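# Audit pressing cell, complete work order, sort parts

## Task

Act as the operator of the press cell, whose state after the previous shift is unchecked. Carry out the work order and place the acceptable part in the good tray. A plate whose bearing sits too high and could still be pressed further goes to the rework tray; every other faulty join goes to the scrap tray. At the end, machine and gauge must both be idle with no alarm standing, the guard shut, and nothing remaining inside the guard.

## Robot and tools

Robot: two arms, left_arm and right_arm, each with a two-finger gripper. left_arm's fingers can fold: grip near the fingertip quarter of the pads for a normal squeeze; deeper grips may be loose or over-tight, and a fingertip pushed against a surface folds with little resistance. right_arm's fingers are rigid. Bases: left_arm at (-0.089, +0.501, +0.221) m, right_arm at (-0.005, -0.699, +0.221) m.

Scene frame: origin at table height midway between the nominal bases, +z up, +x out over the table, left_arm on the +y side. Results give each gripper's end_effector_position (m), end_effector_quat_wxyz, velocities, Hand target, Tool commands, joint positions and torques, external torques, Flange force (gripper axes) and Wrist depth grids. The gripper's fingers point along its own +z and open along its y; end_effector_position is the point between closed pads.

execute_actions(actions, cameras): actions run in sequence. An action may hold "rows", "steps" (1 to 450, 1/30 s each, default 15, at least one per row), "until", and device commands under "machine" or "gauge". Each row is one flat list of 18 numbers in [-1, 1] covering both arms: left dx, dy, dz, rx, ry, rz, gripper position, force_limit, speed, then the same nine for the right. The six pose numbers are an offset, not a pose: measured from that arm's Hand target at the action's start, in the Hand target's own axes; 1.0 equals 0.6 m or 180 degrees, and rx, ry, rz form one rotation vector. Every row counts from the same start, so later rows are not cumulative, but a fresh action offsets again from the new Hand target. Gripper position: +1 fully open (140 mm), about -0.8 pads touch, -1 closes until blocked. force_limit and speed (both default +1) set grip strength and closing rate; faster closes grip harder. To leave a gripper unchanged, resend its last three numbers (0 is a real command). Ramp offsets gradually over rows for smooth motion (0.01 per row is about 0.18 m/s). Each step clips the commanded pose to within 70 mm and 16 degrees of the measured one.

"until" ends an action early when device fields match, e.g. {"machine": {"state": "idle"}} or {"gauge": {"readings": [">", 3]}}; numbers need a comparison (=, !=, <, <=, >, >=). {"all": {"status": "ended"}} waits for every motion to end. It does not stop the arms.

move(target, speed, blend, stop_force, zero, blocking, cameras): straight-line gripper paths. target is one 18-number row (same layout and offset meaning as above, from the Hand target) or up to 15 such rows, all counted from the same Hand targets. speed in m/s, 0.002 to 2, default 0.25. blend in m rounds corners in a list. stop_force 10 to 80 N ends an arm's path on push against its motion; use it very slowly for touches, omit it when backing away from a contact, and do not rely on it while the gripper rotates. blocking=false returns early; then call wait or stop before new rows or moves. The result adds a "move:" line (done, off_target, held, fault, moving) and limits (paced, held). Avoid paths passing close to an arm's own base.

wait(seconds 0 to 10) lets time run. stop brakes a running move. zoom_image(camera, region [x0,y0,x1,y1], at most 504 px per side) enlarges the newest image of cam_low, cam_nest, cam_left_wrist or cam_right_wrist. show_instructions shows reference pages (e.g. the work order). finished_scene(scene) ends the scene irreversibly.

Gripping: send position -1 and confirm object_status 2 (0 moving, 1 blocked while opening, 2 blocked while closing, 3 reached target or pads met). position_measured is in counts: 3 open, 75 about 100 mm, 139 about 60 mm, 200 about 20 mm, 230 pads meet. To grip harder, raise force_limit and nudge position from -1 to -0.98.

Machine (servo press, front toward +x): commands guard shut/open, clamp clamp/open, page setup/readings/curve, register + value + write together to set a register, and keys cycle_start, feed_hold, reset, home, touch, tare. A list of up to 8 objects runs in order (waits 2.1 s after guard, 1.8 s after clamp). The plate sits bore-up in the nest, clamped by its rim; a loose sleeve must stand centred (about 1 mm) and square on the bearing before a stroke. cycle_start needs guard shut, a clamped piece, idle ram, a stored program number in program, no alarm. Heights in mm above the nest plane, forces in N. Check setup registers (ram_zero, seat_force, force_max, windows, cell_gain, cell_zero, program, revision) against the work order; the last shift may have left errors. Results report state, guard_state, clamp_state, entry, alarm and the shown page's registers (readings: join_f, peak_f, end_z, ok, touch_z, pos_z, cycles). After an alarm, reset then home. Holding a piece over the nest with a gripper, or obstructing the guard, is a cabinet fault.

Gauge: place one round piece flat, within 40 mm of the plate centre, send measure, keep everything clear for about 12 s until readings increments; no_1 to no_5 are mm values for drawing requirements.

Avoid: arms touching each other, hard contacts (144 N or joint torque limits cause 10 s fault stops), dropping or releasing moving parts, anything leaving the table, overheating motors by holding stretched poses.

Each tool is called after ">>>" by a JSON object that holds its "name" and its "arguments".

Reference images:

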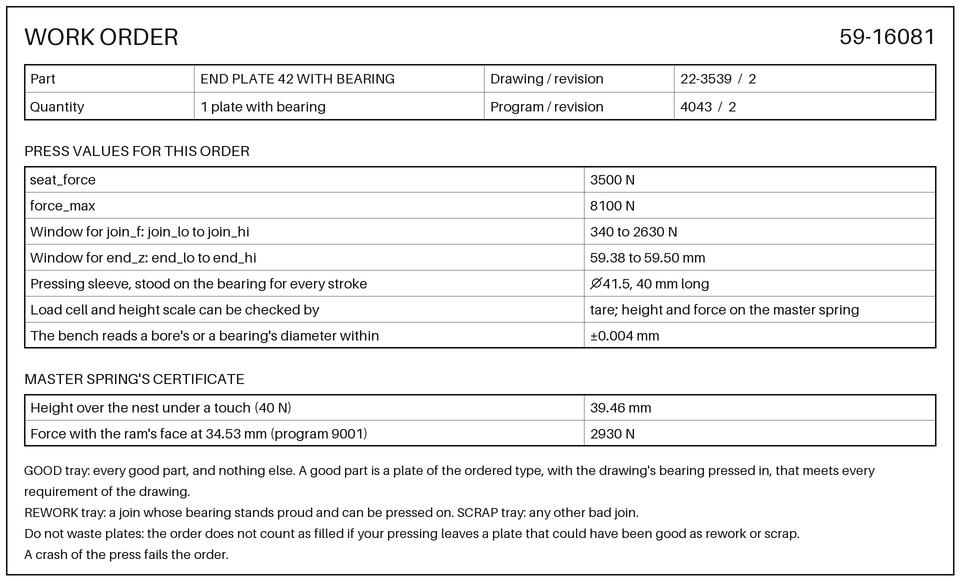

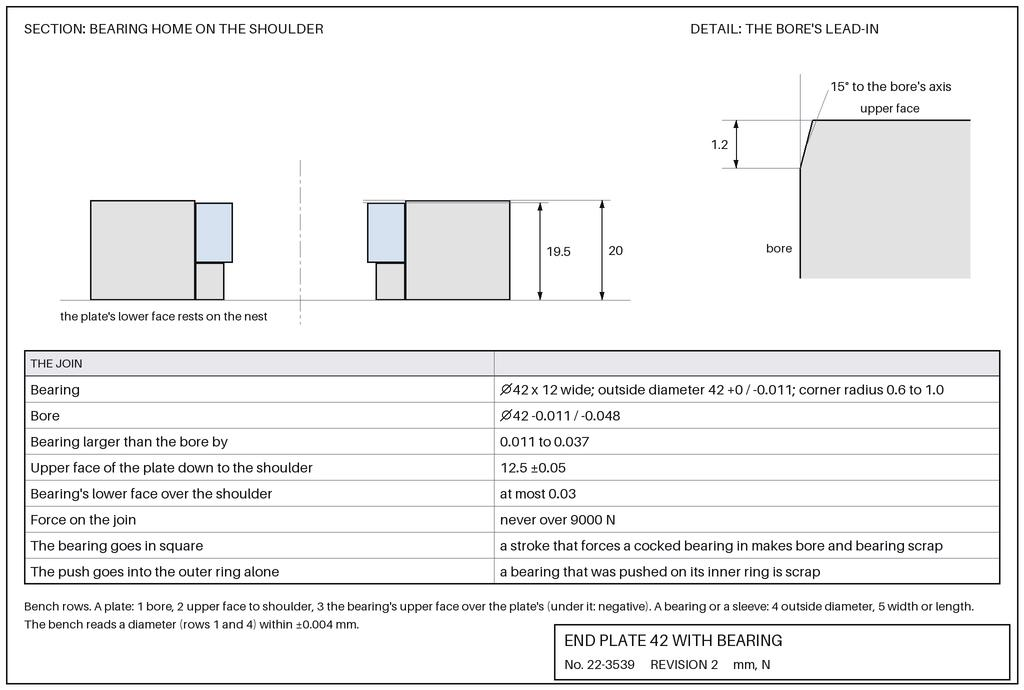

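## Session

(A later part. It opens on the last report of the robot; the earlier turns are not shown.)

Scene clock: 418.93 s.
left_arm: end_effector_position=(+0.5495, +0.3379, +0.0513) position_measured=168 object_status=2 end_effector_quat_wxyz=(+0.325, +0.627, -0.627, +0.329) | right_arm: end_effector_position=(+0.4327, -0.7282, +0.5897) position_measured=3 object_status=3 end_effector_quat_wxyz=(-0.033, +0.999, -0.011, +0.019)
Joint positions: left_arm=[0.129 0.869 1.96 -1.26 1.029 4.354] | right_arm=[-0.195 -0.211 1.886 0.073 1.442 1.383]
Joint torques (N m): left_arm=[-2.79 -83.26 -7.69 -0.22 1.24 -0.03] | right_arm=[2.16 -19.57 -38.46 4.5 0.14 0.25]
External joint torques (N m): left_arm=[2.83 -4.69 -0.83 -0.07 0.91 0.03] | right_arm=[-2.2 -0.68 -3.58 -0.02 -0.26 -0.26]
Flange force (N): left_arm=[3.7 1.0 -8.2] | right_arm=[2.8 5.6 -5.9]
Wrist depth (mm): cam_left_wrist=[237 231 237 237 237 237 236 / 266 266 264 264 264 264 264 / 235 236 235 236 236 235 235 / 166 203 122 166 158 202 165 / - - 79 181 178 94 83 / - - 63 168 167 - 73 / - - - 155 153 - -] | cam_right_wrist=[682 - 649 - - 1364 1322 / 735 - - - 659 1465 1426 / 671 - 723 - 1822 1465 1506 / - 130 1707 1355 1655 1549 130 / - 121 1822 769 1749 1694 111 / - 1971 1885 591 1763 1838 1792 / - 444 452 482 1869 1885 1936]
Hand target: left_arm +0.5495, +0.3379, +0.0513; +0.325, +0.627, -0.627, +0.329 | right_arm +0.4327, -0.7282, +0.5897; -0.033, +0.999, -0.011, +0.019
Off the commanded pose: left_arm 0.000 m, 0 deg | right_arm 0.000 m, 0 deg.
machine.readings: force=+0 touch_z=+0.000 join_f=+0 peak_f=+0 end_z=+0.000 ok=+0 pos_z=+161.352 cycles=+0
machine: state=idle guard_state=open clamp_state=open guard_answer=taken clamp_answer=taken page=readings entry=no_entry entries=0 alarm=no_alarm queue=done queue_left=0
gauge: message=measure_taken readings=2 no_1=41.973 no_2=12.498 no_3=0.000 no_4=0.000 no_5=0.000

>>> {"name": "move", "arguments": {"target": [[0.162,0,-0.1136,0,0,0,-1,-1,-1,0,0,0,0,0,0,1,1,1],[0.0342,-0.2842,-0.5575,0.6143,0,-0.4305,-1,-1,-1,0,0,0,0,0,0,1,1,1],[-0.2958,-0.5922,-0.6218,0.6143,0,-0.4305,-1,-1,-1,0,0,0,0,0,0,1,1,1],[-0.373,-0.5922,-0.5678,0.6143,0,-0.4305,-1,-1,-1,0,0,0,0,0,0,1,1,1]], "speed": [0.12,0.3,0.25,0.1], "blend": [0.03,0.03,0.01,0]}}

>>> {"name": "move", "arguments": {"target": [-0.0246,0,0.0172,0,0,0,-1,-1,-1,0,0,0,0,0,0,1,1,1], "speed": 0.008, "stop_force": 10, "cameras": ["cam_left_wrist"]}}

>>> {"name": "execute_actions", "arguments": {"actions": [{"rows":[[0,0,0,0,0,0,-0.05,-1,-1,0,0,0,0,0,0,1,1,1]],"steps":50}]}}

>>> {"name": "move", "arguments": {"target": [[0,0,-0.1333,0,0,0,-0.05,-1,-1,0,0,0,0,0,0,1,1,1],[-0.0357,0.001,-0.4745,0,0,0,-0.05,-1,-1,0,0,0,0,0,0,1,1,1]], "speed": [0.1,0.3], "blend": [0.03,0]}}

>>> {"name": "execute_actions", "arguments": {"actions": [{"gauge":{"measure":true},"steps":450,"until":{"gauge":{"readings":[">=",3]}}}]}}

Scene clock: 447.80 s.
left_arm: end_effector_position=(+0.9038, +0.7463, +0.0641) position_measured=168 object_status=2 end_effector_quat_wxyz=(-0.175, +0.818, +0.342, +0.428) | right_arm: end_effector_position=(+0.4327, -0.7282, +0.5897) position_measured=3 object_status=3 end_effector_quat_wxyz=(-0.033, +0.999, -0.011, +0.019)
Joint positions: left_arm=[0.034 0.957 1.631 -4.368 0.645 5.354] | right_arm=[-0.195 -0.211 1.886 0.073 1.442 1.383]
Joint torques (N m): left_arm=[-2.23 -111.71 -27.47 0.1 1.8 -0.13] | right_arm=[2.51 -19.88 -38.51 4.52 0.06 0.19]
External joint torques (N m): left_arm=[2.03 -0.21 0.41 -0.02 0.02 0.13] | right_arm=[-2.55 -0.49 -3.54 -0.03 -0.18 -0.19]
Flange force (N): left_arm=[1.2 -2.3 0.5] | right_arm=[2.9 6.3 -6.0]
Wrist depth (mm): cam_left_wrist=[2135 2006 184 197 345 264 - / 272 161 177 230 290 281 255 / 250 167 203 216 222 252 252 / 221 204 190 166 158 195 221 / - - 79 167 164 94 78 / - - 63 154 157 - - / - - - 146 - - -] | cam_right_wrist=[686 680 - 623 611 1338 1347 / 663 716 - 659 - 1426 1372 / - 758 723 713 713 1475 1485 / - 131 1735 1571 1594 1571 130 / - 141 1792 738 1707 1777 111 / - 1971 1885 586 1919 1777 1792 / - 439 459 484 1853 1869 1953]
Hand target: left_arm +0.9037, +0.7462, +0.0640; -0.175, +0.818, +0.342, +0.428 | right_arm +0.4327, -0.7282, +0.5897; -0.033, +0.999, -0.011, +0.019
Off the commanded pose: left_arm 0.000 m, 0 deg | right_arm 0.000 m, 0 deg.
machine.readings: force=+0 touch_z=+0.000 join_f=+0 peak_f=+0 end_z=+0.000 ok=+0 pos_z=+161.352 cycles=+0
machine: state=idle guard_state=open clamp_state=open guard_answer=taken clamp_answer=taken page=readings entry=no_entry entries=0 alarm=no_alarm queue=done queue_left=0
gauge: message=measure_taken readings=2 no_1=41.973 no_2=12.498 no_3=0.000 no_4=0.000 no_5=0.000
move: done

Scene clock: 449.53 s.
left_arm: end_effector_position=(+0.9038, +0.7463, +0.0550) position_measured=168 object_status=2 end_effector_quat_wxyz=(-0.175, +0.818, +0.342, +0.428) | right_arm: end_effector_position=(+0.4327, -0.7282, +0.5897) position_measured=3 object_status=3 end_effector_quat_wxyz=(-0.033, +0.999, -0.011, +0.019)
Joint positions: left_arm=[0.034 0.97 1.627 -4.356 0.649 5.339] | right_arm=[-0.195 -0.211 1.886 0.073 1.442 1.383]
Joint torques (N m): left_arm=[-2.74 -103.36 -24.7 -0.42 -0.34 -0.2] | right_arm=[2.12 -19.55 -38.44 4.47 0.11 0.16]
External joint torques (N m): left_arm=[2.76 -8.79 -1.88 0.46 2.18 0.2] | right_arm=[-2.19 -0.48 -3.57 0.02 -0.23 -0.16]
Flange force (N): left_arm=[7.7 -4.8 -7.2] | right_arm=[3.1 5.4 -5.8]
Wrist depth (mm): cam_left_wrist=[2116 167 174 196 327 265 232 / 151 151 177 221 276 269 259 / 232 167 196 203 203 239 240 / 210 195 122 165 157 180 216 / - - 79 157 154 94 83 / - - 63 148 148 - 70 / - - - 145 137 - 70] | cam_right_wrist=[659 - 621 - 653 1364 1306 / - 709 - - 669 1465 1381 / - - 730 - 1721 1516 1485 / 1822 130 1618 - 1630 1571 130 / - 141 1838 - 1694 1694 111 / - 2008 1919 591 1936 1853 1749 / - 442 449 481 1919 1902 1902]
Hand target: left_arm +0.9038, +0.7463, +0.0550; -0.175, +0.818, +0.342, +0.428 (not the last commanded pose) | right_arm +0.4327, -0.7282, +0.5897; -0.033, +0.999, -0.011, +0.019
Off the commanded pose: left_arm 0.009 m, 0 deg | right_arm 0.000 m, 0 deg.
machine.readings: force=+0 touch_z=+0.000 join_f=+0 peak_f=+0 end_z=+0.000 ok=+0 pos_z=+161.352 cycles=+0
machine: state=idle guard_state=open clamp_state=open guard_answer=taken clamp_answer=taken page=readings entry=no_entry entries=0 alarm=no_alarm queue=done queue_left=0
gauge: message=measure_taken readings=2 no_1=41.973 no_2=12.498 no_3=0.000 no_4=0.000 no_5=0.000
move: contact (left_arm)
camera_calibration:
cam_left_wrist: T_world_to_cam=[[0.717686, -0.696307, 0.00917043, -0.121996], [-0.571223, -0.596192, -0.564144, 0.994611], [0.398285, 0.39964, -0.825625, -0.46947], [0, 0, 0, 1]] pos_world=[0.842683, 0.695652, 0.174617]
Images, in order (width x height): cam_left_wrist 672x504.

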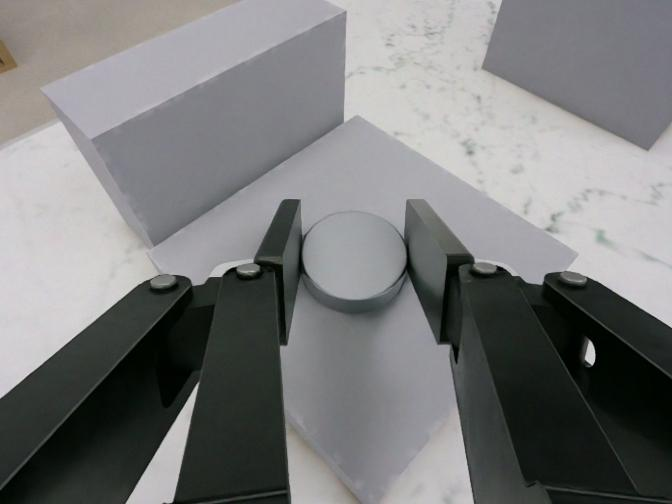

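Scene clock: 451.40 s.
left_arm: end_effector_position=(+0.9038, +0.7463, +0.0550) position_measured=135 object_status=3 end_effector_quat_wxyz=(-0.175, +0.818, +0.342, +0.428) | right_arm: end_effector_position=(+0.4327, -0.7282, +0.5897) position_measured=3 object_status=3 end_effector_quat_wxyz=(-0.033, +0.999, -0.011, +0.019)
Joint positions: left_arm=[0.034 0.97 1.627 -4.356 0.649 5.339] | right_arm=[-0.195 -0.211 1.886 0.073 1.442 1.383]
Joint torques (N m): left_arm=[-2.41 -110.82 -26.91 0.06 1.67 -0.17] | right_arm=[2.23 -19.88 -38.47 4.46 0.04 0.17]
External joint torques (N m): left_arm=[2.35 -1.68 0.06 -0.01 0.18 0.16] | right_arm=[-2.21 -0.77 -3.64 0.03 -0.15 -0.18]
Flange force (N): left_arm=[2.7 -2.8 -0.7] | right_arm=[2.7 5.4 -6.2]
Wrist depth (mm): cam_left_wrist=[2116 173 174 196 328 - 230 / 151 151 176 221 270 268 264 / 231 167 196 203 204 239 239 / 210 193 149 169 165 180 211 / - 90 123 158 157 90 92 / - - 151 148 148 - 76 / - - 158 145 150 - -] | cam_right_wrist=[738 682 - 643 - 1347 1347 / - 669 711 665 - 1417 1408 / 743 750 740 706 1735 1538 1485 / - 131 1721 2282 1694 1583 130 / - 141 2046 837 1735 1681 111 / - 1953 1971 594 2008 1807 1792 / - 438 454 479 1902 1971 1902]
Hand target: left_arm +0.9038, +0.7463, +0.0550; -0.175, +0.818, +0.342, +0.428 | right_arm +0.4327, -0.7282, +0.5897; -0.033, +0.999, -0.011, +0.019
Off the commanded pose: left_arm 0.000 m, 0 deg | right_arm 0.000 m, 0 deg.
machine.readings: force=+0 touch_z=+0.000 join_f=+0 peak_f=+0 end_z=+0.000 ok=+0 pos_z=+161.352 cycles=+0
machine: state=idle guard_state=open clamp_state=open guard_answer=taken clamp_answer=taken page=readings entry=no_entry entries=0 alarm=no_alarm queue=done queue_left=0
gauge: message=measure_taken readings=2 no_1=41.973 no_2=12.498 no_3=0.000 no_4=0.000 no_5=0.000

Scene clock: 453.27 s.
left_arm: end_effector_position=(+0.7305, +0.5723, +0.2004) position_measured=135 object_status=3 end_effector_quat_wxyz=(-0.175, +0.818, +0.342, +0.428) | right_arm: end_effector_position=(+0.4327, -0.7282, +0.5897) position_measured=3 object_status=3 end_effector_quat_wxyz=(-0.033, +0.999, -0.011, +0.019)
Joint positions: left_arm=[-0.234 0.622 2.003 -4.594 0.787 5.347] | right_arm=[-0.195 -0.211 1.886 0.073 1.442 1.383]
Joint torques (N m): left_arm=[-2.17 -84.54 -25.68 0.73 1.64 -0.07] | right_arm=[2.31 -19.54 -38.52 4.47 0.08 0.19]
External joint torques (N m): left_arm=[2.15 -1.61 0.07 -0.01 0.19 0.07] | right_arm=[-2.3 -0.64 -3.5 0.02 -0.2 -0.19]
Flange force (N): left_arm=[3.3 -2.8 0.1] | right_arm=[2.7 5.7 -5.8]
Wrist depth (mm): cam_left_wrist=[2424 2375 2399 448 562 - - / 1989 528 465 457 514 505 515 / 442 442 - 419 436 453 432 / 391 389 149 391 169 392 331 / - 90 123 349 335 90 84 / - - 304 315 316 - 76 / - - 286 288 - - -] | cam_right_wrist=[- 673 - 641 627 1390 1355 / 680 699 - 691 628 1408 1372 / - - 743 - 711 1538 1495 / 1630 131 1763 999 1668 1606 130 / - 141 1838 783 1707 1681 111 / - 1936 1822 588 1707 1838 1807 / - 438 454 483 1989 1936 1822]
Hand target: left_arm +0.7305, +0.5722, +0.2005; -0.175, +0.818, +0.342, +0.428 | right_arm +0.4327, -0.7282, +0.5897; -0.033, +0.999, -0.011, +0.019
Off the commanded pose: left_arm 0.000 m, 0 deg | right_arm 0.000 m, 0 deg.
machine.readings: force=+0 touch_z=+0.000 join_f=+0 peak_f=+0 end_z=+0.000 ok=+0 pos_z=+161.352 cycles=+0
machine: state=idle guard_state=open clamp_state=open guard_answer=taken clamp_answer=taken page=readings entry=no_entry entries=0 alarm=no_alarm queue=done queue_left=0
gauge: message=measure_taken readings=2 no_1=41.973 no_2=12.498 no_3=0.000 no_4=0.000 no_5=0.000
move: done

Scene clock: 465.47 s.
left_arm: end_effector_position=(+0.7305, +0.5722, +0.2005) position_measured=135 object_status=3 end_effector_quat_wxyz=(-0.175, +0.818, +0.342, +0.428) | right_arm: end_effector_position=(+0.4327, -0.7282, +0.5897) position_measured=3 object_status=3 end_effector_quat_wxyz=(-0.033, +0.999, -0.011, +0.019)
Joint positions: left_arm=[-0.234 0.622 2.003 -4.594 0.787 5.347] | right_arm=[-0.195 -0.211 1.886 0.073 1.442 1.383]
Joint torques (N m): left_arm=[-2.45 -83.47 -25.92 0.74 1.64 -0.07] | right_arm=[2.63 -19.81 -38.54 4.51 0.16 0.22]
External joint torques (N m): left_arm=[2.38 -2.55 0.4 -0.02 0.19 0.07] | right_arm=[-2.61 -0.5 -3.56 -0.02 -0.28 -0.23]
Flange force (N): left_arm=[4.2 -4.2 -1.2] | right_arm=[2.9 6.5 -5.8]
Wrist depth (mm): cam_left_wrist=[2399 2327 2476 608 612 - 2771 / 1724 2041 - 457 517 496 465 / 428 434 442 420 424 447 464 / 401 401 136 380 169 392 331 / - 90 123 350 335 89 84 / - - 304 317 316 - 76 / - - 285 288 287 - -] | cam_right_wrist=[669 - - 640 - 1338 1355 / 702 - - - 682 1436 1372 / - - 709 - 716 1506 1475 / 1749 130 1735 1506 1655 1560 130 / - 141 1807 - 1792 1694 111 / - 2046 1869 589 609 1792 1763 / - 442 450 482 1902 1885 1869]
Hand target: left_arm +0.7305, +0.5722, +0.2005; -0.175, +0.818, +0.342, +0.428 | right_arm +0.4327, -0.7282, +0.5897; -0.033, +0.999, -0.011, +0.019
Tool commands: left_gripper/position=-0.05 left_gripper/force_limit=-1.0 left_gripper/speed=-1.0 right_gripper/position=+1.0 right_gripper/force_limit=+1.0 right_gripper/speed=+1.0
Off the commanded pose: left_arm 0.000 m, 0 deg | right_arm 0.000 m, 0 deg.
machine.readings: force=+0 touch_z=+0.000 join_f=+0 peak_f=+0 end_z=+0.000 ok=+0 pos_z=+161.352 cycles=+0
machine: state=idle guard_state=open clamp_state=open guard_answer=taken clamp_answer=taken page=readings entry=no_entry entries=0 alarm=no_alarm queue=done queue_left=0
gauge: message=measure_taken readings=3 no_1=0.000 no_2=0.000 no_3=0.000 no_4=41.995 no_5=11.990

>>> {"name": "move", "arguments": {"target": [-0.0404,0.1022,0.118,-0.6143,0,0.4305,0.45,-0.3,0,0,0,0,0,0,0,1,1,1], "speed": 0.25, "cameras": ["cam_left_wrist"]}}

Scene clock: 487.63 s.
left_arm: end_effector_position=(+0.8054, +0.5601, +0.1404) position_measured=72 object_status=3 end_effector_quat_wxyz=(+0.325, +0.627, -0.627, +0.329) | right_arm: end_effector_position=(+0.4327, -0.7282, +0.5897) position_measured=3 object_status=3 end_effector_quat_wxyz=(-0.033, +0.999, -0.011, +0.019)
Joint positions: left_arm=[0.331 1.022 1.262 -0.917 1.387 3.898] | right_arm=[-0.195 -0.211 1.886 0.073 1.442 1.383]
Joint torques (N m): left_arm=[-1.98 -115.61 -28.81 0.29 1.37 -0.07] | right_arm=[2.26 -19.82 -38.57 4.45 0.16 0.16]
External joint torques (N m): left_arm=[2.11 -1.46 0.16 0.05 0.18 0.07] | right_arm=[-2.36 -0.03 -3.36 0.03 -0.29 -0.16]
Flange force (N): left_arm=[0.5 2.8 -2.2] | right_arm=[3.6 5.9 -5.3]
Wrist depth (mm): cam_left_wrist=[481 496 496 475 457 476 459 / 431 388 416 422 416 404 417 / 348 342 358 274 359 309 360 / 252 122 302 275 309 138 293 / - 99 276 282 282 120 89 / - 255 255 255 255 255 - / - 233 229 233 232 232 -] | cam_right_wrist=[- 632 - 643 - 1390 1355 / - 706 673 - 713 1446 1417 / 688 693 706 699 720 1516 1475 / 1807 131 1749 1630 1606 1606 130 / - 141 1807 818 1707 1763 111 / - 1971 2008 589 2026 1792 1822 / - 443 453 484 1971 1936 1822]
Hand target: left_arm +0.8054, +0.5601, +0.1404; +0.325, +0.627, -0.627, +0.329 | right_arm +0.4327, -0.7282, +0.5897; -0.033, +0.999, -0.011, +0.019
Off the commanded pose: left_arm 0.000 m, 0 deg | right_arm 0.000 m, 0 deg.
machine.readings: force=+0 touch_z=+0.000 join_f=+0 peak_f=+0 end_z=+0.000 ok=+0 pos_z=+161.352 cycles=+0
machine: state=idle guard_state=open clamp_state=open guard_answer=taken clamp_answer=taken page=readings entry=no_entry entries=0 alarm=no_alarm queue=done queue_left=0
gauge: message=measure_taken readings=3 no_1=0.000 no_2=0.000 no_3=0.000 no_4=41.995 no_5=11.990
move: done
camera_calibration:
cam_left_wrist: T_world_to_cam=[[-0.999892, -0.0146546, -0.00123495, 0.821094], [-0.0113895, 0.824754, -0.565377, -0.371028], [0.00930392, -0.565302, -0.824831, 0.568318], [0, 0, 0, 1]] pos_world=[0.811492, 0.639311, 0.260009]
Images, in order (width x height): cam_left_wrist 672x504.

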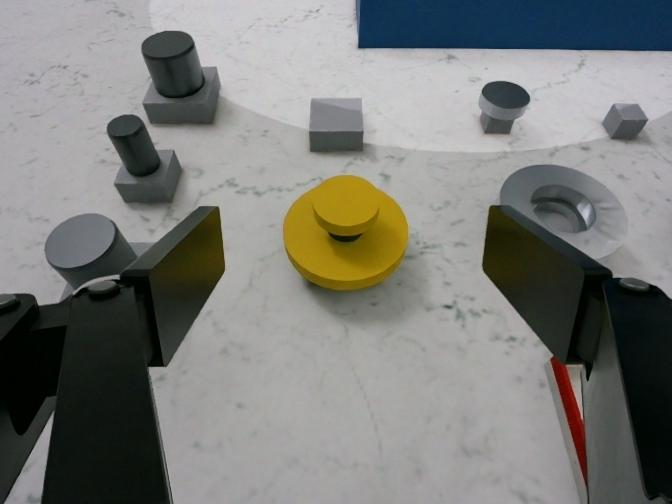

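>>> {"name": "move", "arguments": {"target": [-0.0537,-0.0027,0.1904,0,0,0,0.45,-0.3,0,0,0,0,0,0,0,1,1,1], "speed": 0.08, "stop_force": 12}}

>>> {"name": "execute_actions", "arguments": {"actions": [{"rows":[[0,0,0,0,0,0,-1,0,-1,0,0,0,0,0,0,1,1,1]],"steps":75}], "cameras": ["cam_left_wrist"]}}

Scene clock: 502.03 s.
left_arm: end_effector_position=(+0.8076, +0.4847, +0.0487) position_measured=72 object_status=3 end_effector_quat_wxyz=(+0.325, +0.627, -0.627, +0.329) | right_arm: end_effector_position=(+0.4327, -0.7282, +0.5897) position_measured=3 object_status=3 end_effector_quat_wxyz=(-0.033, +0.999, -0.011, +0.019)
Joint positions: left_arm=[0.254 1.104 1.298 -0.987 1.273 3.964] | right_arm=[-0.195 -0.211 1.886 0.073 1.442 1.383]
Joint torques (N m): left_arm=[-1.81 -116.71 -24.9 0.08 1.51 -0.08] | right_arm=[2.58 -19.53 -38.44 4.46 0.14 0.19]
External joint torques (N m): left_arm=[1.96 -1.01 -0.13 0.03 0.15 0.08] | right_arm=[-2.46 -1.32 -3.76 0.05 -0.25 -0.19]
Flange force (N): left_arm=[-0.1 1.2 -2.3] | right_arm=[1.8 5.9 -6.3]
Wrist depth (mm): cam_left_wrist=[296 271 317 325 317 308 319 / 268 267 266 258 267 274 261 / 215 231 230 144 224 230 179 / 208 112 165 154 161 135 160 / - 98 177 150 174 128 89 / - 164 167 164 164 164 - / - - 149 149 149 149 -] | cam_right_wrist=[655 - - - 591 1364 1322 / 663 - 697 - - 1455 1465 / 653 - 780 - - 1516 1516 / 1763 130 1606 1583 1643 1560 130 / - 141 1869 - 1749 1749 111 / - 1885 1869 588 1694 1792 1822 / - 443 454 479 1971 1936 1902]
Hand target: left_arm +0.8076, +0.4847, +0.0487; +0.325, +0.627, -0.627, +0.329 | right_arm +0.4327, -0.7282, +0.5897; -0.033, +0.999, -0.011, +0.019
Off the commanded pose: left_arm 0.000 m, 0 deg | right_arm 0.000 m, 0 deg.
machine.readings: force=+0 touch_z=+0.000 join_f=+0 peak_f=+0 end_z=+0.000 ok=+0 pos_z=+161.352 cycles=+0
machine: state=idle guard_state=open clamp_state=open guard_answer=taken clamp_answer=taken page=readings entry=no_entry entries=0 alarm=no_alarm queue=done queue_left=0
gauge: message=measure_taken readings=3 no_1=0.000 no_2=0.000 no_3=0.000 no_4=41.995 no_5=11.990
move: done

Scene clock: 504.73 s.
left_arm: end_effector_position=(+0.8077, +0.4847, +0.0487) position_measured=105 object_status=2 end_effector_quat_wxyz=(+0.325, +0.627, -0.627, +0.329) | right_arm: end_effector_position=(+0.4327, -0.7282, +0.5897) position_measured=3 object_status=3 end_effector_quat_wxyz=(-0.033, +0.999, -0.011, +0.019)
Joint positions: left_arm=[0.254 1.104 1.298 -0.987 1.273 3.964] | right_arm=[-0.195 -0.211 1.886 0.073 1.442 1.383]
Joint torques (N m): left_arm=[-8.23 -105.48 -21.29 0.87 -0.51 -0.03] | right_arm=[2.32 -19.67 -38.45 4.48 0.09 0.17]
External joint torques (N m): left_arm=[8.23 -12.21 -3.71 -0.77 2.18 0.03] | right_arm=[-2.31 -0.82 -3.64 0.01 -0.2 -0.18]
Flange force (N): left_arm=[6.8 4.0 -15.6] | right_arm=[2.6 5.6 -6.1]
Wrist depth (mm): cam_left_wrist=[296 273 316 327 318 317 247 / 268 267 266 252 267 267 267 / 215 231 230 145 224 231 179 / 203 208 153 154 158 126 166 / - 79 174 151 174 116 89 / - - 167 164 164 - - / - - 149 149 150 - -] | cam_right_wrist=[641 691 - - 627 1372 1355 / 675 695 - 673 699 1465 1426 / 657 - - 691 699 1506 1408 / - 130 1655 1417 1721 1606 130 / - 141 1838 803 1681 1707 110 / - 1989 1919 589 1902 1749 1792 / - 440 449 484 1838 1936 -]
Hand target: left_arm +0.8076, +0.4847, +0.0487; +0.325, +0.627, -0.627, +0.329 | right_arm +0.4327, -0.7282, +0.5897; -0.033, +0.999, -0.011, +0.019
Off the commanded pose: left_arm 0.000 m, 0 deg | right_arm 0.000 m, 0 deg.
machine.readings: force=+0 touch_z=+0.000 join_f=+0 peak_f=+0 end_z=+0.000 ok=+0 pos_z=+161.352 cycles=+0
machine: state=idle guard_state=open clamp_state=open guard_answer=taken clamp_answer=taken page=readings entry=no_entry entries=0 alarm=no_alarm queue=done queue_left=0
gauge: message=measure_taken readings=3 no_1=0.000 no_2=0.000 no_3=0.000 no_4=41.995 no_5=11.990
camera_calibration:
cam_left_wrist: T_world_to_cam=[[-0.999891, -0.0147368, -0.001178, 0.822213], [-0.0114895, 0.824753, -0.565377, -0.360718], [0.0093034, -0.565302, -0.824832, 0.45001], [0, 0, 0, 1]] pos_world=[0.813792, 0.564011, 0.168209]
Images, in order (width x height): cam_left_wrist 672x504.

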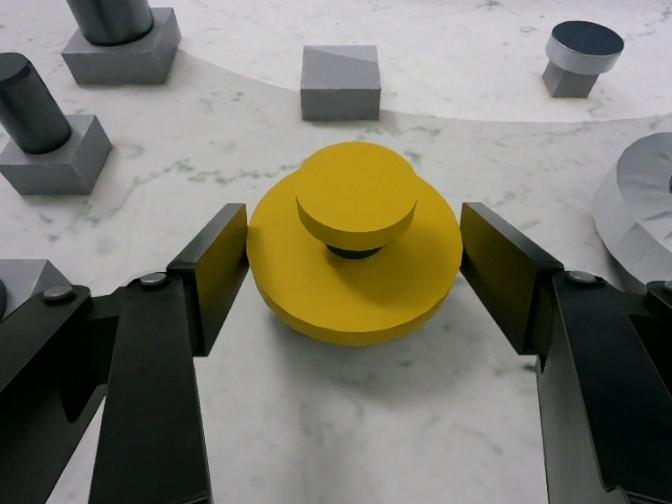

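>>> {"name": "move", "arguments": {"target": [[0.2457,0,-0.1722,0,0,0,-1,0,-1,0,0,0,0,0,0,1,1,1],[0.4283,0.3428,0.0555,0,0,0,-1,0,-1,0,0,0,0,0,0,1,1,1]], "speed": [0.12,0.25], "blend": [0.04,0]}}

Scene clock: 521.20 s.
left_arm: end_effector_position=(+0.6015, +0.3100, +0.2395) position_measured=105 object_status=2 end_effector_quat_wxyz=(+0.325, +0.627, -0.627, +0.329) | right_arm: end_effector_position=(+0.4327, -0.7282, +0.5897) position_measured=3 object_status=3 end_effector_quat_wxyz=(-0.033, +0.999, -0.011, +0.019)
Joint positions: left_arm=[0.08 0.618 1.884 -1.135 1.128 3.999] | right_arm=[-0.195 -0.211 1.886 0.073 1.442 1.383]
Joint torques (N m): left_arm=[-2.11 -83.69 -22.95 -1.3 2.89 -0.09] | right_arm=[2.35 -20.16 -38.49 4.5 0.13 0.15]
External joint torques (N m): left_arm=[2.11 1.75 1.21 1.02 -1.17 0.09] | right_arm=[-2.37 0.09 -3.47 -0.01 -0.25 -0.15]
Flange force (N): left_arm=[-4.1 1.1 -0.9] | right_arm=[3.9 5.9 -5.5]
Wrist depth (mm): cam_left_wrist=[691 - 492 445 493 - 297 / 579 442 401 390 413 347 1699 / 503 357 360 145 349 359 369 / 457 332 153 154 158 126 365 / - 79 378 151 377 116 89 / - - 355 356 355 - - / - - 318 324 330 - -] | cam_right_wrist=[- - - 640 669 1330 1372 / - - - 678 669 1465 1417 / 723 800 733 718 718 1506 1475 / 1399 131 1681 1198 1583 1583 130 / - 141 1721 828 1735 1721 111 / - 2085 2008 549 1838 1807 1792 / - 441 452 483 1807 1936 1869]
Hand target: left_arm +0.6015, +0.3100, +0.2395; +0.325, +0.627, -0.627, +0.329 | right_arm +0.4327, -0.7282, +0.5897; -0.033, +0.999, -0.011, +0.019
Off the commanded pose: left_arm 0.000 m, 0 deg | right_arm 0.000 m, 0 deg.
machine.readings: force=+0 touch_z=+0.000 join_f=+0 peak_f=+0 end_z=+0.000 ok=+0 pos_z=+161.352 cycles=+0
machine: state=idle guard_state=open clamp_state=open guard_answer=taken clamp_answer=taken page=readings entry=no_entry entries=0 alarm=no_alarm queue=done queue_left=0
gauge: message=measure_taken readings=3 no_1=0.000 no_2=0.000 no_3=0.000 no_4=41.995 no_5=11.990
move: done

>>> {"name": "move", "arguments": {"target": [[0.2106,-0.0005,0.4442,0,0,0,-1,0,-1,0,0,0,0,0,0,1,1,1],[0.1642,-0.0005,0.4767,0,0,0,-1,0,-1,0,0,0,0,0,0,1,1,1]], "speed": [0.2,0.06], "blend": [0,0], "cameras": ["cam_left_wrist"]}}

>>> {"name": "move", "arguments": {"target": [-0.0246,0,0.0172,0,0,0,-1,0,-1,0,0,0,0,0,0,1,1,1], "speed": 0.008, "stop_force": 10, "cameras": ["cam_left_wrist"]}}

Scene clock: 532.27 s.
left_arm: end_effector_position=(+0.6030, +0.0190, +0.1569) position_measured=105 object_status=2 end_effector_quat_wxyz=(+0.325, +0.627, -0.627, +0.329) | right_arm: end_effector_position=(+0.4327, -0.7282, +0.5897) position_measured=3 object_status=3 end_effector_quat_wxyz=(-0.033, +0.999, -0.011, +0.019)
Joint positions: left_arm=[-0.331 0.76 1.829 -1.491 0.885 4.027] | right_arm=[-0.195 -0.211 1.886 0.073 1.442 1.383]
Joint torques (N m): left_arm=[-2.49 -93.68 -21.38 -1.87 2.93 -0.16] | right_arm=[2.3 -19.98 -38.5 4.46 0.1 0.18]
External joint torques (N m): left_arm=[2.33 3.16 2.24 0.91 -1.16 0.15] | right_arm=[-2.27 -0.27 -3.5 0.03 -0.22 -0.18]
Flange force (N): left_arm=[-5.1 0.3 -0.9] | right_arm=[3.3 5.7 -5.7]
Wrist depth (mm): cam_left_wrist=[531 533 461 523 524 546 758 / 429 280 271 279 280 281 218 / 243 243 242 145 201 242 230 / 214 218 153 154 158 125 209 / - 79 148 150 165 116 89 / - - 169 150 145 - - / - - 155 132 132 - -] | cam_right_wrist=[- 669 - 634 628 1381 1355 / 706 711 704 - - 1475 1426 / 702 730 - - 809 1495 1495 / 1583 130 1763 1707 1694 1594 130 / - 141 1777 815 1749 1707 111 / - 1919 1936 586 1777 1792 1838 / - 436 455 482 2008 1885 1885]
Hand target: left_arm +0.6030, +0.0190, +0.1569; +0.325, +0.627, -0.627, +0.329 | right_arm +0.4327, -0.7282, +0.5897; -0.033, +0.999, -0.011, +0.019
Off the commanded pose: left_arm 0.000 m, 0 deg | right_arm 0.000 m, 0 deg.
machine.readings: force=+0 touch_z=+0.000 join_f=+0 peak_f=+0 end_z=+0.000 ok=+0 pos_z=+161.352 cycles=+0
machine: state=idle guard_state=open clamp_state=open guard_answer=taken clamp_answer=taken page=readings entry=no_entry entries=0 alarm=no_alarm queue=done queue_left=0
gauge: message=measure_taken readings=3 no_1=0.000 no_2=0.000 no_3=0.000 no_4=41.995 no_5=11.990
move: done
camera_calibration:
cam_left_wrist: T_world_to_cam=[[-0.999892, -0.0146546, -0.00123495, 0.610907], [-0.0113895, 0.824754, -0.565377, 0.0822141], [0.00930392, -0.565302, -0.824831, 0.277842], [0, 0, 0, 1]] pos_world=[0.609192, 0.098211, 0.276409]
Images, in order (width x height): cam_left_wrist 672x504.

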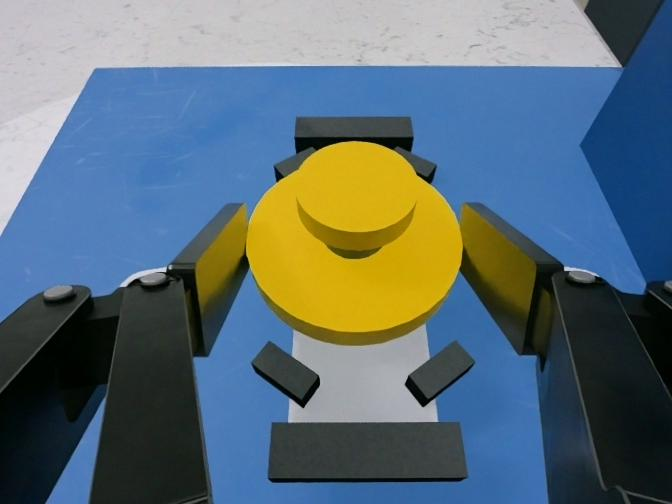

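Scene clock: 534.17 s.
left_arm: end_effector_position=(+0.6031, +0.0189, +0.1463) position_measured=105 object_status=2 end_effector_quat_wxyz=(+0.325, +0.627, -0.627, +0.329) | right_arm: end_effector_position=(+0.4327, -0.7282, +0.5897) position_measured=3 object_status=3 end_effector_quat_wxyz=(-0.033, +0.999, -0.011, +0.019)
Joint positions: left_arm=[-0.331 0.775 1.828 -1.503 0.884 4.045] | right_arm=[-0.195 -0.211 1.886 0.073 1.442 1.383]
Joint torques (N m): left_arm=[-3.45 -83.09 -19.05 -1.13 -0.91 0.11] | right_arm=[2.54 -19.66 -38.49 4.51 0.13 0.13]
External joint torques (N m): left_arm=[3.3 -7.94 0.7 0.19 2.71 -0.11] | right_arm=[-2.48 -0.63 -3.55 -0.02 -0.25 -0.14]
Flange force (N): left_arm=[5.0 5.0 -14.0] | right_arm=[2.8 6.0 -5.9]
Wrist depth (mm): cam_left_wrist=[528 550 525 508 293 507 491 / 264 264 263 213 262 263 208 / 228 228 227 145 192 228 227 / 201 205 153 154 158 126 195 / - 79 172 147 151 116 89 / - - 162 140 140 - - / - - 145 122 122 - -] | cam_right_wrist=[675 673 651 627 609 1381 1364 / 691 - - - 761 1381 1426 / 728 758 713 743 723 1475 1516 / 1807 131 1594 2213 1681 1594 130 / - 141 1807 - 1694 1694 111 / - 2008 1953 596 1792 1777 1822 / - 442 451 481 1989 1853 -]
Hand target: left_arm +0.6031, +0.0189, +0.1463; +0.325, +0.627, -0.627, +0.329 (not the last commanded pose) | right_arm +0.4327, -0.7282, +0.5897; -0.033, +0.999, -0.011, +0.019
Off the commanded pose: left_arm 0.007 m, 0 deg | right_arm 0.000 m, 0 deg.
machine.readings: force=+0 touch_z=+0.000 join_f=+0 peak_f=+0 end_z=+0.000 ok=+0 pos_z=+161.352 cycles=+0
machine: state=idle guard_state=open clamp_state=open guard_answer=taken clamp_answer=taken page=readings entry=no_entry entries=0 alarm=no_alarm queue=done queue_left=0
gauge: message=measure_taken readings=3 no_1=0.000 no_2=0.000 no_3=0.000 no_4=41.995 no_5=11.990
move: contact (left_arm)
camera_calibration:
cam_left_wrist: T_world_to_cam=[[-0.99989, -0.014794, -0.00125877, 0.611013], [-0.0114902, 0.824706, -0.565446, 0.0763631], [0.00940333, -0.565369, -0.824785, 0.269114], [0, 0, 0, 1]] pos_world=[0.609292, 0.0982109, 0.265909]
Images, in order (width x height): cam_left_wrist 672x504.

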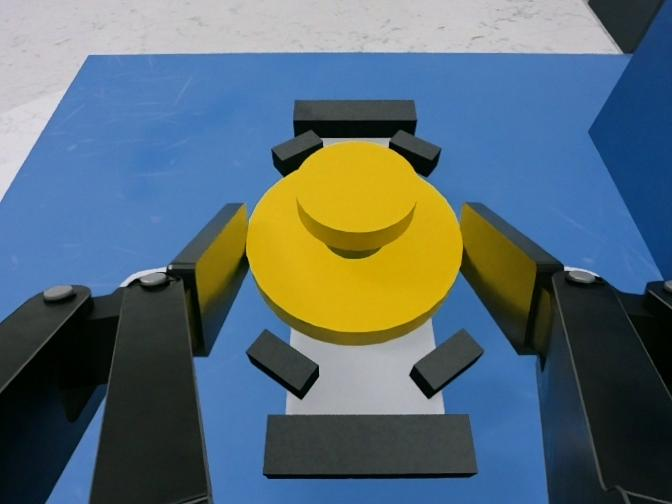

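>>> {"name": "execute_actions", "arguments": {"actions": [{"rows":[[0,0,0,0,0,0,0.4,-0.3,-1,0,0,0,0,0,0,1,1,1]],"steps":50,"machine":[{"register":"join_lo","value":340,"write":true},{"register":"join_hi","value":2630,"write":true},{"register":"end_lo","value":59.38,"write":true},{"register":"end_hi","value":59.5,"write":true},{"page":"setup"}]}]}}

>>> {"name": "move", "arguments": {"target": [[0,0,-0.1333,0,0,0,0.4,-0.3,-1,0,0,0,0,0,0,1,1,1],[-0.069,0.0027,-0.6552,0,0,0,0.4,-0.3,-1,0,0,0,0,0,0,1,1,1]], "speed": [0.1,0.3], "blend": [0.03,0]}}

>>> {"name": "execute_actions", "arguments": {"actions": [{"machine":[{"clamp":"clamp"},{"guard":"shut"},{"tare":true},{"page":"readings","touch":true}],"steps":420,"until":{"machine":{"queue":"done","state":["!=","busy"]}}}], "cameras": ["cam_nest"]}}

Scene clock: 547.57 s.
left_arm: end_effector_position=(+0.6031, +0.0189, +0.1463) position_measured=78 object_status=3 end_effector_quat_wxyz=(+0.325, +0.627, -0.627, +0.329) | right_arm: end_effector_position=(+0.4327, -0.7282, +0.5897) position_measured=3 object_status=3 end_effector_quat_wxyz=(-0.033, +0.999, -0.011, +0.019)
Joint positions: left_arm=[-0.331 0.775 1.828 -1.503 0.884 4.045] | right_arm=[-0.195 -0.211 1.886 0.073 1.442 1.383]
Joint torques (N m): left_arm=[-2.27 -89.24 -18.37 -1.06 1.64 -0.02] | right_arm=[2.23 -19.55 -38.5 4.53 0.11 0.12]
External joint torques (N m): left_arm=[2.22 -1.91 -0.1 0.11 0.14 0.02] | right_arm=[-2.05 -1.72 -3.75 -0.02 -0.21 -0.12]
Flange force (N): left_arm=[0.3 0.1 -4.5] | right_arm=[1.4 4.8 -6.4]
Wrist depth (mm): cam_left_wrist=[503 507 506 503 507 506 - / 264 264 264 213 262 264 228 / 234 228 228 144 192 227 217 / 201 117 161 154 161 135 196 / - 90 176 148 151 124 73 / - 162 162 126 139 162 - / - - 145 122 122 147 -] | cam_right_wrist=[- 659 - 645 641 1399 1355 / 675 735 684 678 735 1408 1408 / 706 728 688 728 711 1516 1475 / - 130 1594 1885 1606 1516 130 / - 131 1763 - 1681 1694 111 / - 2026 2085 539 1668 1807 1735 / - 438 452 484 1919 1953 1885]
Hand target: left_arm +0.6031, +0.0189, +0.1463; +0.325, +0.627, -0.627, +0.329 | right_arm +0.4327, -0.7282, +0.5897; -0.033, +0.999, -0.011, +0.019
Off the commanded pose: left_arm 0.000 m, 0 deg | right_arm 0.000 m, 0 deg.
machine.setup: program=+4043 ram_zero=+158.648 seat_force=+3500 force_max=+8100 join_lo=+340 join_hi=+2630 end_lo=+59.380 end_hi=+59.500 cell_gain=+2.047 cell_zero=-101 program_revision=+2 program_top=+59.500 stored1_number=+4043 stored1_revision=+2 stored2_number=+5357 stored2_revision=+6 stored3_number=+7273 stored3_revision=+5 stored4_number=+1764 stored4_revision=+4 stored5_number=+9001 stored5_revision=+1
machine: state=idle guard_state=open clamp_state=open guard_answer=taken clamp_answer=taken page=setup entry=taken entries=4 alarm=no_alarm queue=done queue_left=0
gauge: message=measure_taken readings=3 no_1=0.000 no_2=0.000 no_3=0.000 no_4=41.995 no_5=11.990

Scene clock: 549.77 s.
left_arm: end_effector_position=(+0.5995, +0.3651, +0.3370) position_measured=78 object_status=3 end_effector_quat_wxyz=(+0.325, +0.627, -0.627, +0.329) | right_arm: end_effector_position=(+0.4327, -0.7282, +0.5897) position_measured=3 object_status=3 end_effector_quat_wxyz=(-0.033, +0.999, -0.011, +0.019)
Joint positions: left_arm=[0.159 0.502 1.84 -1.028 1.25 3.873] | right_arm=[-0.195 -0.211 1.886 0.073 1.442 1.383]
Joint torques (N m): left_arm=[-1.86 -74.62 -27.51 0.04 1.29 -0.14] | right_arm=[2.07 -19.68 -38.63 4.51 0.1 0.16]
External joint torques (N m): left_arm=[2.05 -2.77 0.44 -0.06 0.23 0.14] | right_arm=[-2.08 -0.71 -3.43 -0.02 -0.22 -0.17]
Flange force (N): left_arm=[1.1 4.6 -3.6] | right_arm=[2.6 5.1 -5.7]
Wrist depth (mm): cam_left_wrist=[852 859 756 895 - 336 - / 766 771 582 524 585 408 2135 / 645 - 495 496 - 470 1972 / - 111 448 496 - 134 1686 / - 90 511 499 503 116 73 / - 454 436 455 458 - - / - - 413 412 412 - -] | cam_right_wrist=[- - 645 649 - 1355 1338 / - 709 697 611 657 1436 1399 / 772 - 738 695 713 1571 1465 / 803 130 1668 1594 1630 1516 130 / - 141 1807 - 1749 1749 111 / - 2026 2065 592 1735 1838 1721 / - 441 452 478 1885 1936 1919]
Hand target: left_arm +0.5996, +0.3652, +0.3370; +0.325, +0.627, -0.627, +0.329 | right_arm +0.4327, -0.7282, +0.5897; -0.033, +0.999, -0.011, +0.019
Off the commanded pose: left_arm 0.000 m, 0 deg | right_arm 0.000 m, 0 deg.
machine.setup: program=+4043 ram_zero=+158.648 seat_force=+3500 force_max=+8100 join_lo=+340 join_hi=+2630 end_lo=+59.380 end_hi=+59.500 cell_gain=+2.047 cell_zero=-101 program_revision=+2 program_top=+59.500 stored1_number=+4043 stored1_revision=+2 stored2_number=+5357 stored2_revision=+6 stored3_number=+7273 stored3_revision=+5 stored4_number=+1764 stored4_revision=+4 stored5_number=+9001 stored5_revision=+1
machine: state=idle guard_state=open clamp_state=open guard_answer=taken clamp_answer=taken page=setup entry=taken entries=4 alarm=no_alarm queue=done queue_left=0
gauge: message=measure_taken readings=3 no_1=0.000 no_2=0.000 no_3=0.000 no_4=41.995 no_5=11.990
move: done

Scene clock: 563.97 s.
left_arm: end_effector_position=(+0.5996, +0.3652, +0.3370) position_measured=78 object_status=3 end_effector_quat_wxyz=(+0.325, +0.627, -0.627, +0.329) | right_arm: end_effector_position=(+0.4327, -0.7282, +0.5897) position_measured=3 object_status=3 end_effector_quat_wxyz=(-0.033, +0.999, -0.011, +0.019)
Joint positions: left_arm=[0.159 0.502 1.839 -1.028 1.25 3.873] | right_arm=[-0.195 -0.211 1.886 0.073 1.442 1.383]
Joint torques (N m): left_arm=[-1.91 -74.93 -27.38 -0.06 1.33 -0.11] | right_arm=[2.11 -19.82 -38.5 4.5 0.14 0.17]
External joint torques (N m): left_arm=[2.05 -2.32 0.22 0.04 0.18 0.11] | right_arm=[-2.12 -0.61 -3.56 0 -0.25 -0.18]
Flange force (N): left_arm=[0.7 3.6 -3.6] | right_arm=[2.9 5.2 -5.8]
Wrist depth (mm): cam_left_wrist=[892 - 927 442 - - 349 / 794 707 542 507 585 - 2399 / 648 643 511 498 496 477 1956 / 570 117 162 457 465 124 1639 / - 90 503 506 - 116 73 / - 453 452 479 437 - - / - - 408 - 413 - -] | cam_right_wrist=[- - - 647 636 1364 1347 / 665 - - 702 647 1446 1399 / 655 - 740 720 - 1538 1465 / - 130 1655 1475 1618 1606 130 / - 141 1838 - 1694 1763 111 / - 1953 1989 569 1777 1822 1853 / - 443 451 482 1953 1936 1902]
Hand target: left_arm +0.5996, +0.3652, +0.3370; +0.325, +0.627, -0.627, +0.329 | right_arm +0.4327, -0.7282, +0.5897; -0.033, +0.999, -0.011, +0.019
Tool commands: left_gripper/position=+0.4 left_gripper/force_limit=-0.3 left_gripper/speed=-1.0 right_gripper/position=+1.0 right_gripper/force_limit=+1.0 right_gripper/speed=+1.0
Off the commanded pose: left_arm 0.000 m, 0 deg | right_arm 0.000 m, 0 deg.
machine.readings: force=+0 touch_z=+0.000 join_f=+0 peak_f=+0 end_z=+0.000 ok=+0 pos_z=+40.952 cycles=+0
machine: state=busy guard_state=shut clamp_state=clamped guard_answer=taken clamp_answer=taken page=readings entry=taken entries=6 alarm=no_alarm queue=running queue_left=0
gauge: message=measure_taken readings=3 no_1=0.000 no_2=0.000 no_3=0.000 no_4=41.995 no_5=11.990
Images, in order (width x height): cam_nest 672x504.

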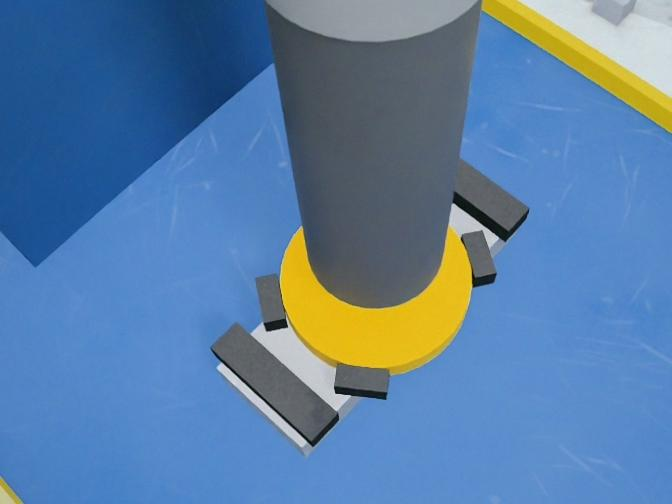

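>>> {"name": "execute_actions", "arguments": {"actions": [{"steps":120,"until":{"machine":{"state":["!=","busy"]}}}]}}

Scene clock: 608.20 s.
left_arm: end_effector_position=(+0.5996, +0.3652, +0.3370) position_measured=78 object_status=3 end_effector_quat_wxyz=(+0.325, +0.627, -0.627, +0.329) | right_arm: end_effector_position=(+0.4327, -0.7282, +0.5897) position_measured=3 object_status=3 end_effector_quat_wxyz=(-0.033, +0.999, -0.011, +0.019)
Joint positions: left_arm=[0.159 0.502 1.839 -1.028 1.25 3.873] | right_arm=[-0.195 -0.211 1.886 0.073 1.442 1.383]
Joint torques (N m): left_arm=[-1.94 -74.1 -27.53 -0.1 1.31 -0.14] | right_arm=[2.62 -19.66 -38.46 4.52 0.1 0.2]
External joint torques (N m): left_arm=[1.96 -3.27 0.33 0.08 0.2 0.14] | right_arm=[-2.56 -0.98 -3.65 -0.02 -0.21 -0.2]
Flange force (N): left_arm=[1.8 5.0 -3.9] | right_arm=[2.2 6.3 -6.2]
Wrist depth (mm): cam_left_wrist=[- - - - 693 - - / 716 - 533 510 573 - - / 641 639 497 494 498 482 1939 / 566 110 145 - 465 134 1711 / - 90 485 504 484 116 73 / - 452 442 445 451 - - / - - 413 412 406 - -] | cam_right_wrist=[669 - - - - 1390 1338 / - 755 684 - 671 1436 1408 / - 761 720 - - 1506 1455 / - 130 1655 1198 1606 1527 130 / - 121 1807 - 1707 1792 111 / - 2008 1971 578 1838 1822 1777 / - 442 456 486 2026 1902 1902]
Hand target: left_arm +0.5996, +0.3652, +0.3370; +0.325, +0.627, -0.627, +0.329 | right_arm +0.4327, -0.7282, +0.5897; -0.033, +0.999, -0.011, +0.019
Tool commands: left_gripper/position=+0.4 left_gripper/force_limit=-0.3 left_gripper/speed=-1.0 right_gripper/position=+1.0 right_gripper/force_limit=+1.0 right_gripper/speed=+1.0
Off the commanded pose: left_arm 0.000 m, 0 deg | right_arm 0.000 m, 0 deg.
machine.readings: force=+0 touch_z=+39.470 join_f=+0 peak_f=+0 end_z=+0.000 ok=+0 pos_z=+161.352 cycles=+0
machine: state=idle guard_state=shut clamp_state=clamped guard_answer=taken clamp_answer=taken page=readings entry=taken entries=6 alarm=no_alarm queue=done queue_left=0
gauge: message=measure_taken readings=3 no_1=0.000 no_2=0.000 no_3=0.000 no_4=41.995 no_5=11.990

>>> {"name": "execute_actions", "arguments": {"actions": [{"machine":[{"register":"program","value":9001,"write":true},{"page":"setup"}],"steps":20},{"machine":{"page":"readings","cycle_start":true},"steps":20},{"steps":450,"until":{"machine":{"state":["!=","running"]}}},{"machine":{"page":"curve"},"steps":10}]}}

>>> {"name": "execute_actions", "arguments": {"actions": [{"machine":{"page":"readings"},"steps":10}]}}

Scene clock: 618.27 s.
left_arm: end_effector_position=(+0.5996, +0.3652, +0.3370) position_measured=78 object_status=3 end_effector_quat_wxyz=(+0.325, +0.627, -0.627, +0.329) | right_arm: end_effector_position=(+0.4327, -0.7282, +0.5897) position_measured=3 object_status=3 end_effector_quat_wxyz=(-0.033, +0.999, -0.011, +0.019)
Joint positions: left_arm=[0.159 0.502 1.839 -1.028 1.25 3.873] | right_arm=[-0.195 -0.211 1.886 0.073 1.442 1.383]
Joint torques (N m): left_arm=[-2.5 -74.38 -27.44 -0.05 1.36 -0.1] | right_arm=[2.44 -19.5 -38.54 4.48 0.12 0.2]
External joint torques (N m): left_arm=[2.68 -2.88 0.32 0.04 0.15 0.1] | right_arm=[-2.39 -0.81 -3.53 0.01 -0.24 -0.2]
External joint torques at the end of the 1st action: left_arm=[2.41 -2.8 -0.09 -0.01 0.1 0.08] | right_arm=[-2.14 -0.32 -3.64 0.01 -0.24 -0.21]
External joint torques at the end of the 2nd action: left_arm=[2.08 -2.69 0.13 0.08 0.16 0.13] | right_arm=[-2.34 -0.89 -3.62 -0.02 -0.25 -0.2]
External joint torques at the end of the 3rd action: left_arm=[1.96 -2.64 0.26 0.06 0.18 0.06] | right_arm=[-2.28 -1.18 -3.71 0.01 -0.24 -0.17]
Flange force (N): left_arm=[0.8 4.6 -4.5] | right_arm=[2.4 5.9 -5.9]
Flange force at the end of the 1st action (N): left_arm=[1.0 3.6 -4.3] | right_arm=[3.5 5.4 -5.9]
Flange force at the end of the 2nd action (N): left_arm=[1.1 3.9 -3.8] | right_arm=[2.4 5.8 -6.0]
Flange force at the end of the 3rd action (N): left_arm=[1.2 4.0 -3.7] | right_arm=[2.1 5.5 -6.2]
Wrist depth (mm): cam_left_wrist=[909 - - 935 - 343 337 / - - 572 521 580 - 2216 / - 645 498 497 502 448 - / 576 118 145 425 455 135 1674 / - 90 482 500 - 116 73 / - - 440 454 464 - - / - - 412 421 412 - -] | cam_right_wrist=[- 684 - - - 1338 1355 / - - 675 697 - 1417 1381 / - 761 735 735 - 1560 1436 / - 130 1749 1455 1643 1594 130 / - 131 1792 847 1668 1749 111 / - 1953 1936 575 1777 1763 1749 / - 440 457 484 1919 1919 1902]
Hand target: left_arm +0.5996, +0.3652, +0.3370; +0.325, +0.627, -0.627, +0.329 | right_arm +0.4327, -0.7282, +0.5897; -0.033, +0.999, -0.011, +0.019
Tool commands: left_gripper/position=+0.4 left_gripper/force_limit=-0.3 left_gripper/speed=-1.0 right_gripper/position=+1.0 right_gripper/force_limit=+1.0 right_gripper/speed=+1.0
Off the commanded pose: left_arm 0.000 m, 0 deg | right_arm 0.000 m, 0 deg.
machine.curve: curve1_z=+40.530 curve1_f=+4 curve2_z=+39.673 curve2_f=+4 curve3_z=+38.816 curve3_f=+412 curve4_z=+37.959 curve4_f=+924 curve5_z=+37.101 curve5_f=+1423 curve6_z=+36.244 curve6_f=+1938 curve7_z=+35.387 curve7_f=+2426 curve8_z=+34.530 curve8_f=+2932
machine: state=done guard_state=shut clamp_state=clamped guard_answer=taken clamp_answer=taken page=curve entry=taken entries=8 alarm=no_alarm queue=done queue_left=0
gauge: message=measure_taken readings=3 no_1=0.000 no_2=0.000 no_3=0.000 no_4=41.995 no_5=11.990

Scene clock: 618.80 s.
left_arm: end_effector_position=(+0.5996, +0.3652, +0.3370) position_measured=78 object_status=3 end_effector_quat_wxyz=(+0.325, +0.627, -0.627, +0.329) | right_arm: end_effector_position=(+0.4327, -0.7282, +0.5897) position_measured=3 object_status=3 end_effector_quat_wxyz=(-0.033, +0.999, -0.011, +0.019)
Joint positions: left_arm=[0.159 0.502 1.839 -1.028 1.25 3.873] | right_arm=[-0.195 -0.211 1.886 0.073 1.442 1.383]
Joint torques (N m): left_arm=[-2.02 -75.1 -27.35 -0.09 1.26 -0.07] | right_arm=[2.12 -19.48 -38.49 4.48 0.08 0.18]
External joint torques (N m): left_arm=[2.11 -1.93 0.44 0.07 0.26 0.07] | right_arm=[-2.02 -1.28 -3.65 0.03 -0.2 -0.18]
Flange force (N): left_arm=[0.3 3.6 -3.5] | right_arm=[2.0 4.9 -6.2]
Wrist depth (mm): cam_left_wrist=[- - - - - - - / - - 546 524 554 410 1972 / - - 497 497 496 490 1699 / - 110 443 470 454 135 1686 / - 90 507 505 - 116 73 / - 455 445 454 449 - - / - - 410 411 413 - -] | cam_right_wrist=[678 699 - - - 1390 1314 / 653 - - - 665 1436 1364 / 704 - - - - 1516 1485 / 1694 130 1655 1381 1618 1583 130 / - 141 1763 728 1618 1707 111 / - 1936 1971 574 609 1838 1707 / - 442 457 485 1936 1936 1869]
Hand target: left_arm +0.5996, +0.3652, +0.3370; +0.325, +0.627, -0.627, +0.329 | right_arm +0.4327, -0.7282, +0.5897; -0.033, +0.999, -0.011, +0.019
Tool commands: left_gripper/position=+0.4 left_gripper/force_limit=-0.3 left_gripper/speed=-1.0 right_gripper/position=+1.0 right_gripper/force_limit=+1.0 right_gripper/speed=+1.0
Off the commanded pose: left_arm 0.000 m, 0 deg | right_arm 0.000 m, 0 deg.
machine.readings: force=+0 touch_z=+39.470 join_f=+2750 peak_f=+2933 end_z=+34.528 ok=+0 pos_z=+161.352 cycles=+1
machine: state=done guard_state=shut clamp_state=clamped guard_answer=taken clamp_answer=taken page=readings entry=taken entries=8 alarm=no_alarm queue=done queue_left=0
gauge: message=measure_taken readings=3 no_1=0.000 no_2=0.000 no_3=0.000 no_4=41.995 no_5=11.990


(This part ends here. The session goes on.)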